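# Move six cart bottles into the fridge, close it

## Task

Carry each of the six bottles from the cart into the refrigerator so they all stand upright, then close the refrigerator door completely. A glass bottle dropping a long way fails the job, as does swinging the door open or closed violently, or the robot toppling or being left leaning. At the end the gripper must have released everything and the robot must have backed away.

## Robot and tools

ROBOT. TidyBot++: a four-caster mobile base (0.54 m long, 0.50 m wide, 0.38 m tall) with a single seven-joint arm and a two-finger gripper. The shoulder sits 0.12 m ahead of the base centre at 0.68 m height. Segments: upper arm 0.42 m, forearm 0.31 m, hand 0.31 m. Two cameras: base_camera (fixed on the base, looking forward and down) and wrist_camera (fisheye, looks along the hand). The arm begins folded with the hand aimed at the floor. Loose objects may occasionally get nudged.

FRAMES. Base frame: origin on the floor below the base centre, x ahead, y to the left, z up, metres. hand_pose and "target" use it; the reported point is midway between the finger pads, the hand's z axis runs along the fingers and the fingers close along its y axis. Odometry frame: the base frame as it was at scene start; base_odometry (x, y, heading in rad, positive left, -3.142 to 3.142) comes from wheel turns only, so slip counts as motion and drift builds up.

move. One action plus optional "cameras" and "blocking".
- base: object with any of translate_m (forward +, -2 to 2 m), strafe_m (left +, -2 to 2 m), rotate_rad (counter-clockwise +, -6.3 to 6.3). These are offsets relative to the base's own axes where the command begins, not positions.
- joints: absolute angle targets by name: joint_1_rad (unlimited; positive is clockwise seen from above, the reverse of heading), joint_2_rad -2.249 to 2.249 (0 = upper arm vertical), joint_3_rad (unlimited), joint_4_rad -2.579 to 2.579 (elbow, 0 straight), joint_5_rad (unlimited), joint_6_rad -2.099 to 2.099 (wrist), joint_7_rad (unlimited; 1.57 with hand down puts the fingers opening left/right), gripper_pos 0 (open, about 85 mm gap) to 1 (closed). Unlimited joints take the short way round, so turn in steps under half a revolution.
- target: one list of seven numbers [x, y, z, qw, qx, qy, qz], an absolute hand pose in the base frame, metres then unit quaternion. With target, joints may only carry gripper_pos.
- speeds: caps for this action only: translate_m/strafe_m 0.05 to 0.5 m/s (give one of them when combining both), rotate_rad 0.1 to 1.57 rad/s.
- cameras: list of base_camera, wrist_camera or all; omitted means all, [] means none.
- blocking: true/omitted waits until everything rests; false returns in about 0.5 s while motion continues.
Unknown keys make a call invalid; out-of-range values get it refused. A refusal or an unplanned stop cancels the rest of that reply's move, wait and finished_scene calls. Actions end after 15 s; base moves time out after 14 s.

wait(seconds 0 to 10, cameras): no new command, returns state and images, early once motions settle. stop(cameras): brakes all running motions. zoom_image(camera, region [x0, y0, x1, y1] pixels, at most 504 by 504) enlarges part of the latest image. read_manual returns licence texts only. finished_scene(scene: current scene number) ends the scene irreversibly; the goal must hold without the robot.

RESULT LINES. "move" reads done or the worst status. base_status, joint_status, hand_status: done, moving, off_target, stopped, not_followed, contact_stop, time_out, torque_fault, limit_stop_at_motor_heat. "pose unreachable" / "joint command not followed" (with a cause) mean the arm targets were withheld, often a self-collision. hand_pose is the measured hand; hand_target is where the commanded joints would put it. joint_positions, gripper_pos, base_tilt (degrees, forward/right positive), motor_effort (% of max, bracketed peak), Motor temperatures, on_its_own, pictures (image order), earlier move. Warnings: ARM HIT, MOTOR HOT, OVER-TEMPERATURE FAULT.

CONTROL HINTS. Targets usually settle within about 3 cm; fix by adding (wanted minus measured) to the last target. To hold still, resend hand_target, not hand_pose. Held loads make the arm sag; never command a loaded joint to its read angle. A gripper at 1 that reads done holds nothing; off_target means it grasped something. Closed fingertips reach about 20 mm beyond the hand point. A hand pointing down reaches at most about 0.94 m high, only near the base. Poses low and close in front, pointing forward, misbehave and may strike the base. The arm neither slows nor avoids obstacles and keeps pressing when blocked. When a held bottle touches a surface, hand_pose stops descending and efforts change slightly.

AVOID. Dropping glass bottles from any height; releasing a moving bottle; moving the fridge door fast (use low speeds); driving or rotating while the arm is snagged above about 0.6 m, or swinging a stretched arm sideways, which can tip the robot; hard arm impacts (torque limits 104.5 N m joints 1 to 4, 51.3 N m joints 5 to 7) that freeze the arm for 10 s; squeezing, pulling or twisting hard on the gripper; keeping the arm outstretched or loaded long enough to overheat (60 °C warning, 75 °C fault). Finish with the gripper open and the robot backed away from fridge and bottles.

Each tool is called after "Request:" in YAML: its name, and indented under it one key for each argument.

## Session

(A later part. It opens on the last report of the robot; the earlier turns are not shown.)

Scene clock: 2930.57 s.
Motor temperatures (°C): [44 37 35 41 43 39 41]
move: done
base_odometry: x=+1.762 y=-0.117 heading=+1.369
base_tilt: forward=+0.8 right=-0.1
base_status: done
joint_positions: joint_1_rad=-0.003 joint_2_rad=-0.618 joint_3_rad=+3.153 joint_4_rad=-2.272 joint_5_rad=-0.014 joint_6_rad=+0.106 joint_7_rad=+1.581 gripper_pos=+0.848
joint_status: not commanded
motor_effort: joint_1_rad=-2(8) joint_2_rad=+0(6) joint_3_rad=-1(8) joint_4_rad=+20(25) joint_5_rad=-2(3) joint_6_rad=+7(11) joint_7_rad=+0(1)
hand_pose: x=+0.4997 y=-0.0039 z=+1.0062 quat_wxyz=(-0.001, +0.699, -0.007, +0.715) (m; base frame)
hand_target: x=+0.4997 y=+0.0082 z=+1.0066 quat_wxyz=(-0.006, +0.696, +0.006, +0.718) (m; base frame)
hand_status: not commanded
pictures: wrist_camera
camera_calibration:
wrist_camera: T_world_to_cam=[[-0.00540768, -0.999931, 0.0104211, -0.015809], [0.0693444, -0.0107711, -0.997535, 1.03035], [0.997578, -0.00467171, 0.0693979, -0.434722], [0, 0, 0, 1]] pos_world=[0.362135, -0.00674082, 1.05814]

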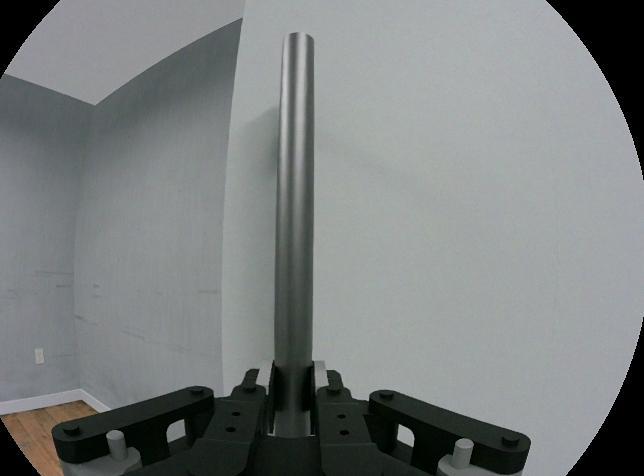

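Request:
move:
  base: {"translate_m": 0.206, "strafe_m": 0.137, "rotate_rad": -0.3}
  speeds: {"translate_m": 0.12, "rotate_rad": 0.13}
  cameras: ["wrist_camera"]

Scene clock: 2937.53 s.
Motor temperatures (°C): [44 37 35 41 43 39 41]
move: done
base_odometry: x=+1.669 y=+0.113 heading=+1.069
base_tilt: forward=+0.8 right=-0.1
base_status: done
joint_positions: joint_1_rad=-0.003 joint_2_rad=-0.620 joint_3_rad=+3.155 joint_4_rad=-2.272 joint_5_rad=-0.014 joint_6_rad=+0.107 joint_7_rad=+1.581 gripper_pos=+0.848
joint_status: not commanded
motor_effort: joint_1_rad=-3(8) joint_2_rad=+0(4) joint_3_rad=-1(8) joint_4_rad=+19(24) joint_5_rad=-2(3) joint_6_rad=+7(11) joint_7_rad=+0(1)
hand_pose: x=+0.4993 y=-0.0047 z=+1.0066 quat_wxyz=(-0.001, +0.698, -0.008, +0.716) (m; base frame)
hand_target: x=+0.4997 y=+0.0082 z=+1.0066 quat_wxyz=(-0.006, +0.696, +0.006, +0.718) (m; base frame)
hand_status: not commanded
pictures: wrist_camera
camera_calibration:
wrist_camera: T_world_to_cam=[[-0.00668082, -0.999933, 0.00944021, -0.0149861], [0.070788, -0.00988964, -0.997442, 1.02999], [0.997469, -0.00599548, 0.0708493, -0.435797], [0, 0, 0, 1]] pos_world=[0.361684, -0.00741176, 1.05837]

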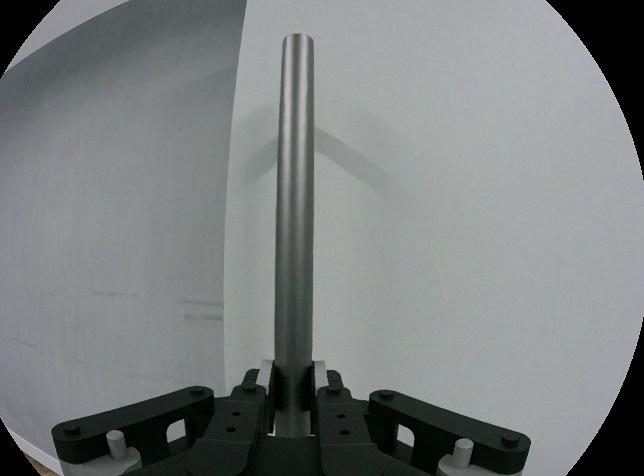

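Request:
move:
  base: {"translate_m": 0.085, "strafe_m": 0.066, "rotate_rad": -0.13}
  speeds: {"translate_m": 0.09, "rotate_rad": 0.11}
  cameras: ["wrist_camera"]

Scene clock: 2945.57 s.
Motor temperatures (°C): [44 37 35 41 43 39 41]
move: done
base_odometry: x=+1.652 y=+0.219 heading=+0.938
base_tilt: forward=+0.8 right=-0.1
base_status: done
joint_positions: joint_1_rad=-0.004 joint_2_rad=-0.640 joint_3_rad=+3.157 joint_4_rad=-2.284 joint_5_rad=-0.014 joint_6_rad=+0.107 joint_7_rad=+1.581 gripper_pos=+0.848
joint_status: not commanded
motor_effort: joint_1_rad=-3(7) joint_2_rad=+6(12) joint_3_rad=-2(6) joint_4_rad=+24(28) joint_5_rad=-2(3) joint_6_rad=+10(12) joint_7_rad=+0(1)
hand_pose: x=+0.4925 y=-0.0054 z=+1.0068 quat_wxyz=(-0.001, +0.695, -0.009, +0.719) (m; base frame)
hand_target: x=+0.4997 y=+0.0082 z=+1.0066 quat_wxyz=(-0.006, +0.696, +0.006, +0.718) (m; base frame)
hand_status: not commanded
pictures: wrist_camera
camera_calibration:
wrist_camera: T_world_to_cam=[[-0.00771613, -0.999939, 0.00794936, -0.0137885], [0.0792278, -0.00853593, -0.99682, 1.02582], [0.996827, -0.00706178, 0.0792888, -0.437215], [0, 0, 0, 1]] pos_world=[0.354447, -0.00811886, 1.05733]

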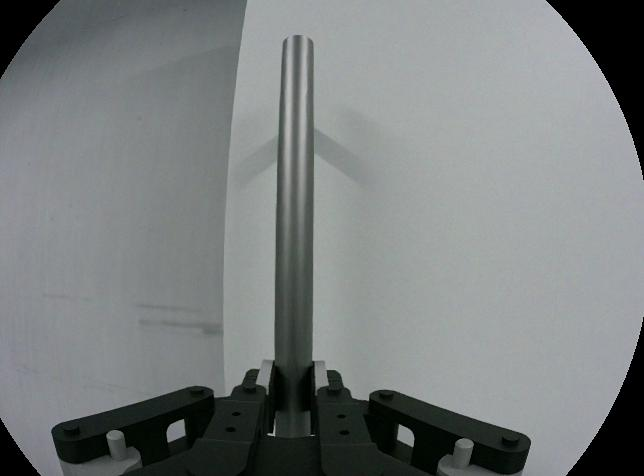

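Request:
move:
  base: {"translate_m": 0.025, "strafe_m": 0.021, "rotate_rad": -0.04}
  speeds: {"translate_m": 0.05, "rotate_rad": 0.1}
  cameras: ["wrist_camera"]

Scene clock: 2950.80 s.
Motor temperatures (°C): [44 37 35 42 43 39 41]
move: done
base_odometry: x=+1.650 y=+0.251 heading=+0.898
base_tilt: forward=+0.7 right=-0.1
base_status: done
joint_positions: joint_1_rad=-0.004 joint_2_rad=-0.707 joint_3_rad=+3.161 joint_4_rad=-2.323 joint_5_rad=-0.014 joint_6_rad=+0.107 joint_7_rad=+1.581 gripper_pos=+0.848
joint_status: not commanded
motor_effort: joint_1_rad=-6(6) joint_2_rad=+21(23) joint_3_rad=-5(7) joint_4_rad=+30(33) joint_5_rad=-2(3) joint_6_rad=+14(17) joint_7_rad=+0(1)
hand_pose: x=+0.4706 y=-0.0071 z=+1.0066 quat_wxyz=(-0.001, +0.685, -0.010, +0.728) (m; base frame)
hand_target: x=+0.4997 y=+0.0082 z=+1.0066 quat_wxyz=(-0.006, +0.696, +0.006, +0.718) (m; base frame)
hand_status: not commanded
pictures: wrist_camera
camera_calibration:
wrist_camera: T_world_to_cam=[[-0.0104062, -0.999935, 0.00464094, -0.0110239], [0.106882, -0.00572689, -0.994255, 1.01178], [0.994217, -0.00985042, 0.106934, -0.441973], [0, 0, 0, 1]] pos_world=[0.331162, -0.00958247, 1.05328]

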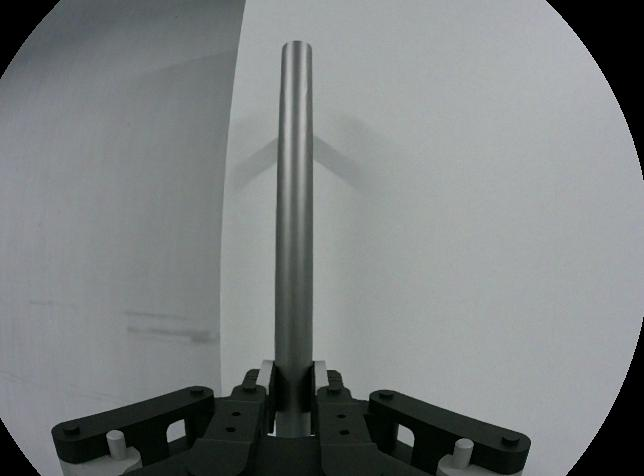

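Request:
move:
  base: {"translate_m": -0.022}
  speeds: {"translate_m": 0.05}
  cameras: []

Request:
move:
  joints: {"gripper_pos": 0.4}
  cameras: ["wrist_camera", "base_camera"]

Scene clock: 2965.97 s.
Motor temperatures (°C): [44 37 35 42 43 39 41]
move: done
base_odometry: x=+1.636 y=+0.234 heading=+0.898
base_tilt: forward=+0.8 right=-0.1
base_status: done
joint_positions: joint_1_rad=-0.004 joint_2_rad=-0.641 joint_3_rad=+3.157 joint_4_rad=-2.286 joint_5_rad=-0.014 joint_6_rad=+0.109 joint_7_rad=+1.581 gripper_pos=+0.848
joint_status: not commanded
motor_effort: joint_1_rad=-3(4) joint_2_rad=+6(21) joint_3_rad=-2(4) joint_4_rad=+23(28) joint_5_rad=-2(3) joint_6_rad=+9(13) joint_7_rad=+0(0)
hand_pose: x=+0.4922 y=-0.0055 z=+1.0068 quat_wxyz=(-0.001, +0.695, -0.009, +0.719) (m; base frame)
hand_target: x=+0.4997 y=+0.0082 z=+1.0066 quat_wxyz=(-0.006, +0.696, +0.006, +0.718) (m; base frame)
hand_status: not commanded
pictures: none
No camera images: "cameras" was empty.

Scene clock: 2966.80 s.
Motor temperatures (°C): [44 37 35 42 43 39 41]
move: done
base_odometry: x=+1.636 y=+0.234 heading=+0.898
base_tilt: forward=+0.8 right=-0.1
base_status: not commanded
joint_positions: joint_1_rad=-0.005 joint_2_rad=-0.621 joint_3_rad=+3.148 joint_4_rad=-2.285 joint_5_rad=-0.014 joint_6_rad=+0.109 joint_7_rad=+1.581 gripper_pos=+0.400
joint_status: all done
motor_effort: joint_1_rad=+0(3) joint_2_rad=+1(6) joint_3_rad=+1(2) joint_4_rad=+22(23) joint_5_rad=-2(2) joint_6_rad=+9(10) joint_7_rad=+1(1)
hand_pose: x=+0.4985 y=-0.0005 z=+0.9998 quat_wxyz=(-0.002, +0.701, -0.004, +0.713) (m; base frame)
hand_target: x=+0.4997 y=+0.0082 z=+1.0066 quat_wxyz=(-0.006, +0.696, +0.006, +0.718) (m; base frame)
hand_status: not commanded
pictures: base_camera, wrist_camera
camera_calibration:
wrist_camera: T_world_to_cam=[[0.000801262, -0.999908, 0.0135353, -0.0186048], [0.0617621, -0.01346, -0.998, 1.02832], [0.998091, 0.00163563, 0.0617456, -0.425661], [0, 0, 0, 1]] pos_world=[0.361352, -0.0040657, 1.0528]

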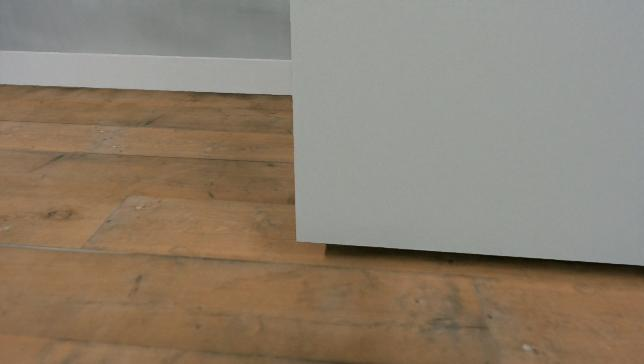

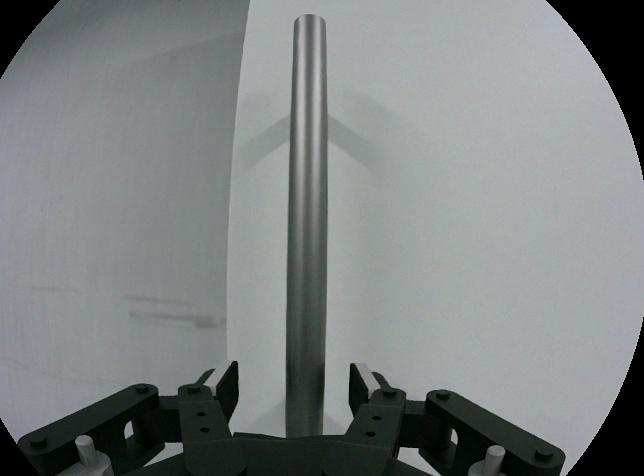

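Request:
move:
  joints: {"gripper_pos": 0.1}
  cameras: []

Request:
move:
  base: {"translate_m": -0.45}
  speeds: {"translate_m": 0.25}
  cameras: ["wrist_camera", "base_camera"]

Scene clock: 2970.30 s.
Motor temperatures (°C): [44 37 35 42 43 39 41]
move: done
base_odometry: x=+1.636 y=+0.234 heading=+0.898
base_tilt: forward=+0.8 right=-0.1
base_status: not commanded
joint_positions: joint_1_rad=-0.005 joint_2_rad=-0.621 joint_3_rad=+3.148 joint_4_rad=-2.285 joint_5_rad=-0.014 joint_6_rad=+0.109 joint_7_rad=+1.581 gripper_pos=+0.100
joint_status: all done
motor_effort: joint_1_rad=+0(1) joint_2_rad=+1(1) joint_3_rad=+1(2) joint_4_rad=+22(22) joint_5_rad=-2(3) joint_6_rad=+9(9) joint_7_rad=+0(1)
hand_pose: x=+0.4985 y=-0.0005 z=+0.9998 quat_wxyz=(-0.002, +0.701, -0.004, +0.713) (m; base frame)
hand_target: x=+0.4997 y=+0.0082 z=+1.0066 quat_wxyz=(-0.006, +0.696, +0.006, +0.718) (m; base frame)
hand_status: not commanded
pictures: none
No camera images: "cameras" was empty.

Scene clock: 2972.87 s.
Motor temperatures (°C): [44 37 35 42 43 39 41]
move: done
base_odometry: x=+1.355 y=-0.118 heading=+0.898
base_tilt: forward=+0.8 right=-0.1
base_status: done
joint_positions: joint_1_rad=-0.005 joint_2_rad=-0.620 joint_3_rad=+3.148 joint_4_rad=-2.285 joint_5_rad=-0.014 joint_6_rad=+0.109 joint_7_rad=+1.581 gripper_pos=+0.100
joint_status: not commanded
motor_effort: joint_1_rad=+0(1) joint_2_rad=+0(4) joint_3_rad=+1(2) joint_4_rad=+22(22) joint_5_rad=-2(3) joint_6_rad=+9(9) joint_7_rad=+1(1)
hand_pose: x=+0.4987 y=-0.0005 z=+0.9995 quat_wxyz=(-0.002, +0.702, -0.004, +0.712) (m; base frame)
hand_target: x=+0.4997 y=+0.0082 z=+1.0066 quat_wxyz=(-0.006, +0.696, +0.006, +0.718) (m; base frame)
hand_status: not commanded
pictures: base_camera, wrist_camera
camera_calibration:
wrist_camera: T_world_to_cam=[[0.000812799, -0.999908, 0.0135385, -0.0186083], [0.0609115, -0.0134639, -0.998052, 1.02845], [0.998143, 0.00163587, 0.060895, -0.425088], [0, 0, 0, 1]] pos_world=[0.361669, -0.00406428, 1.05259]

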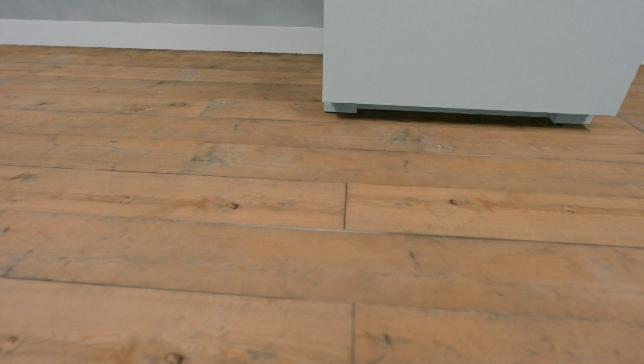

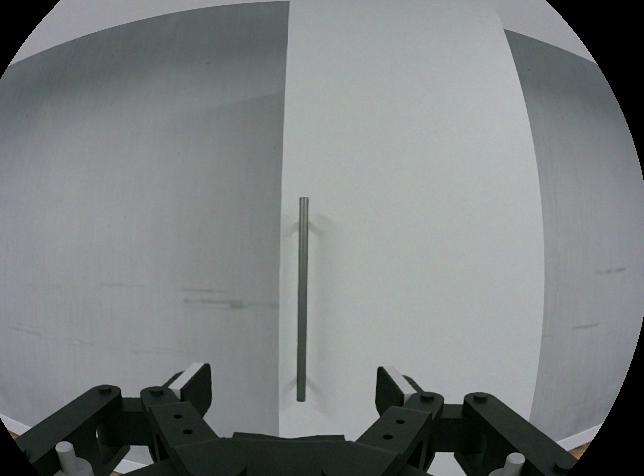

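Request:
zoom_image:
  camera: "base_camera"
  region: [280, 40, 644, 160]

Scaled by 1.385.

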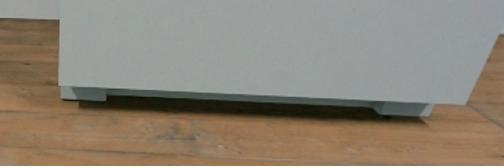

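Request:
finished_scene:
  scene: 1

The scene is finished: the task was done.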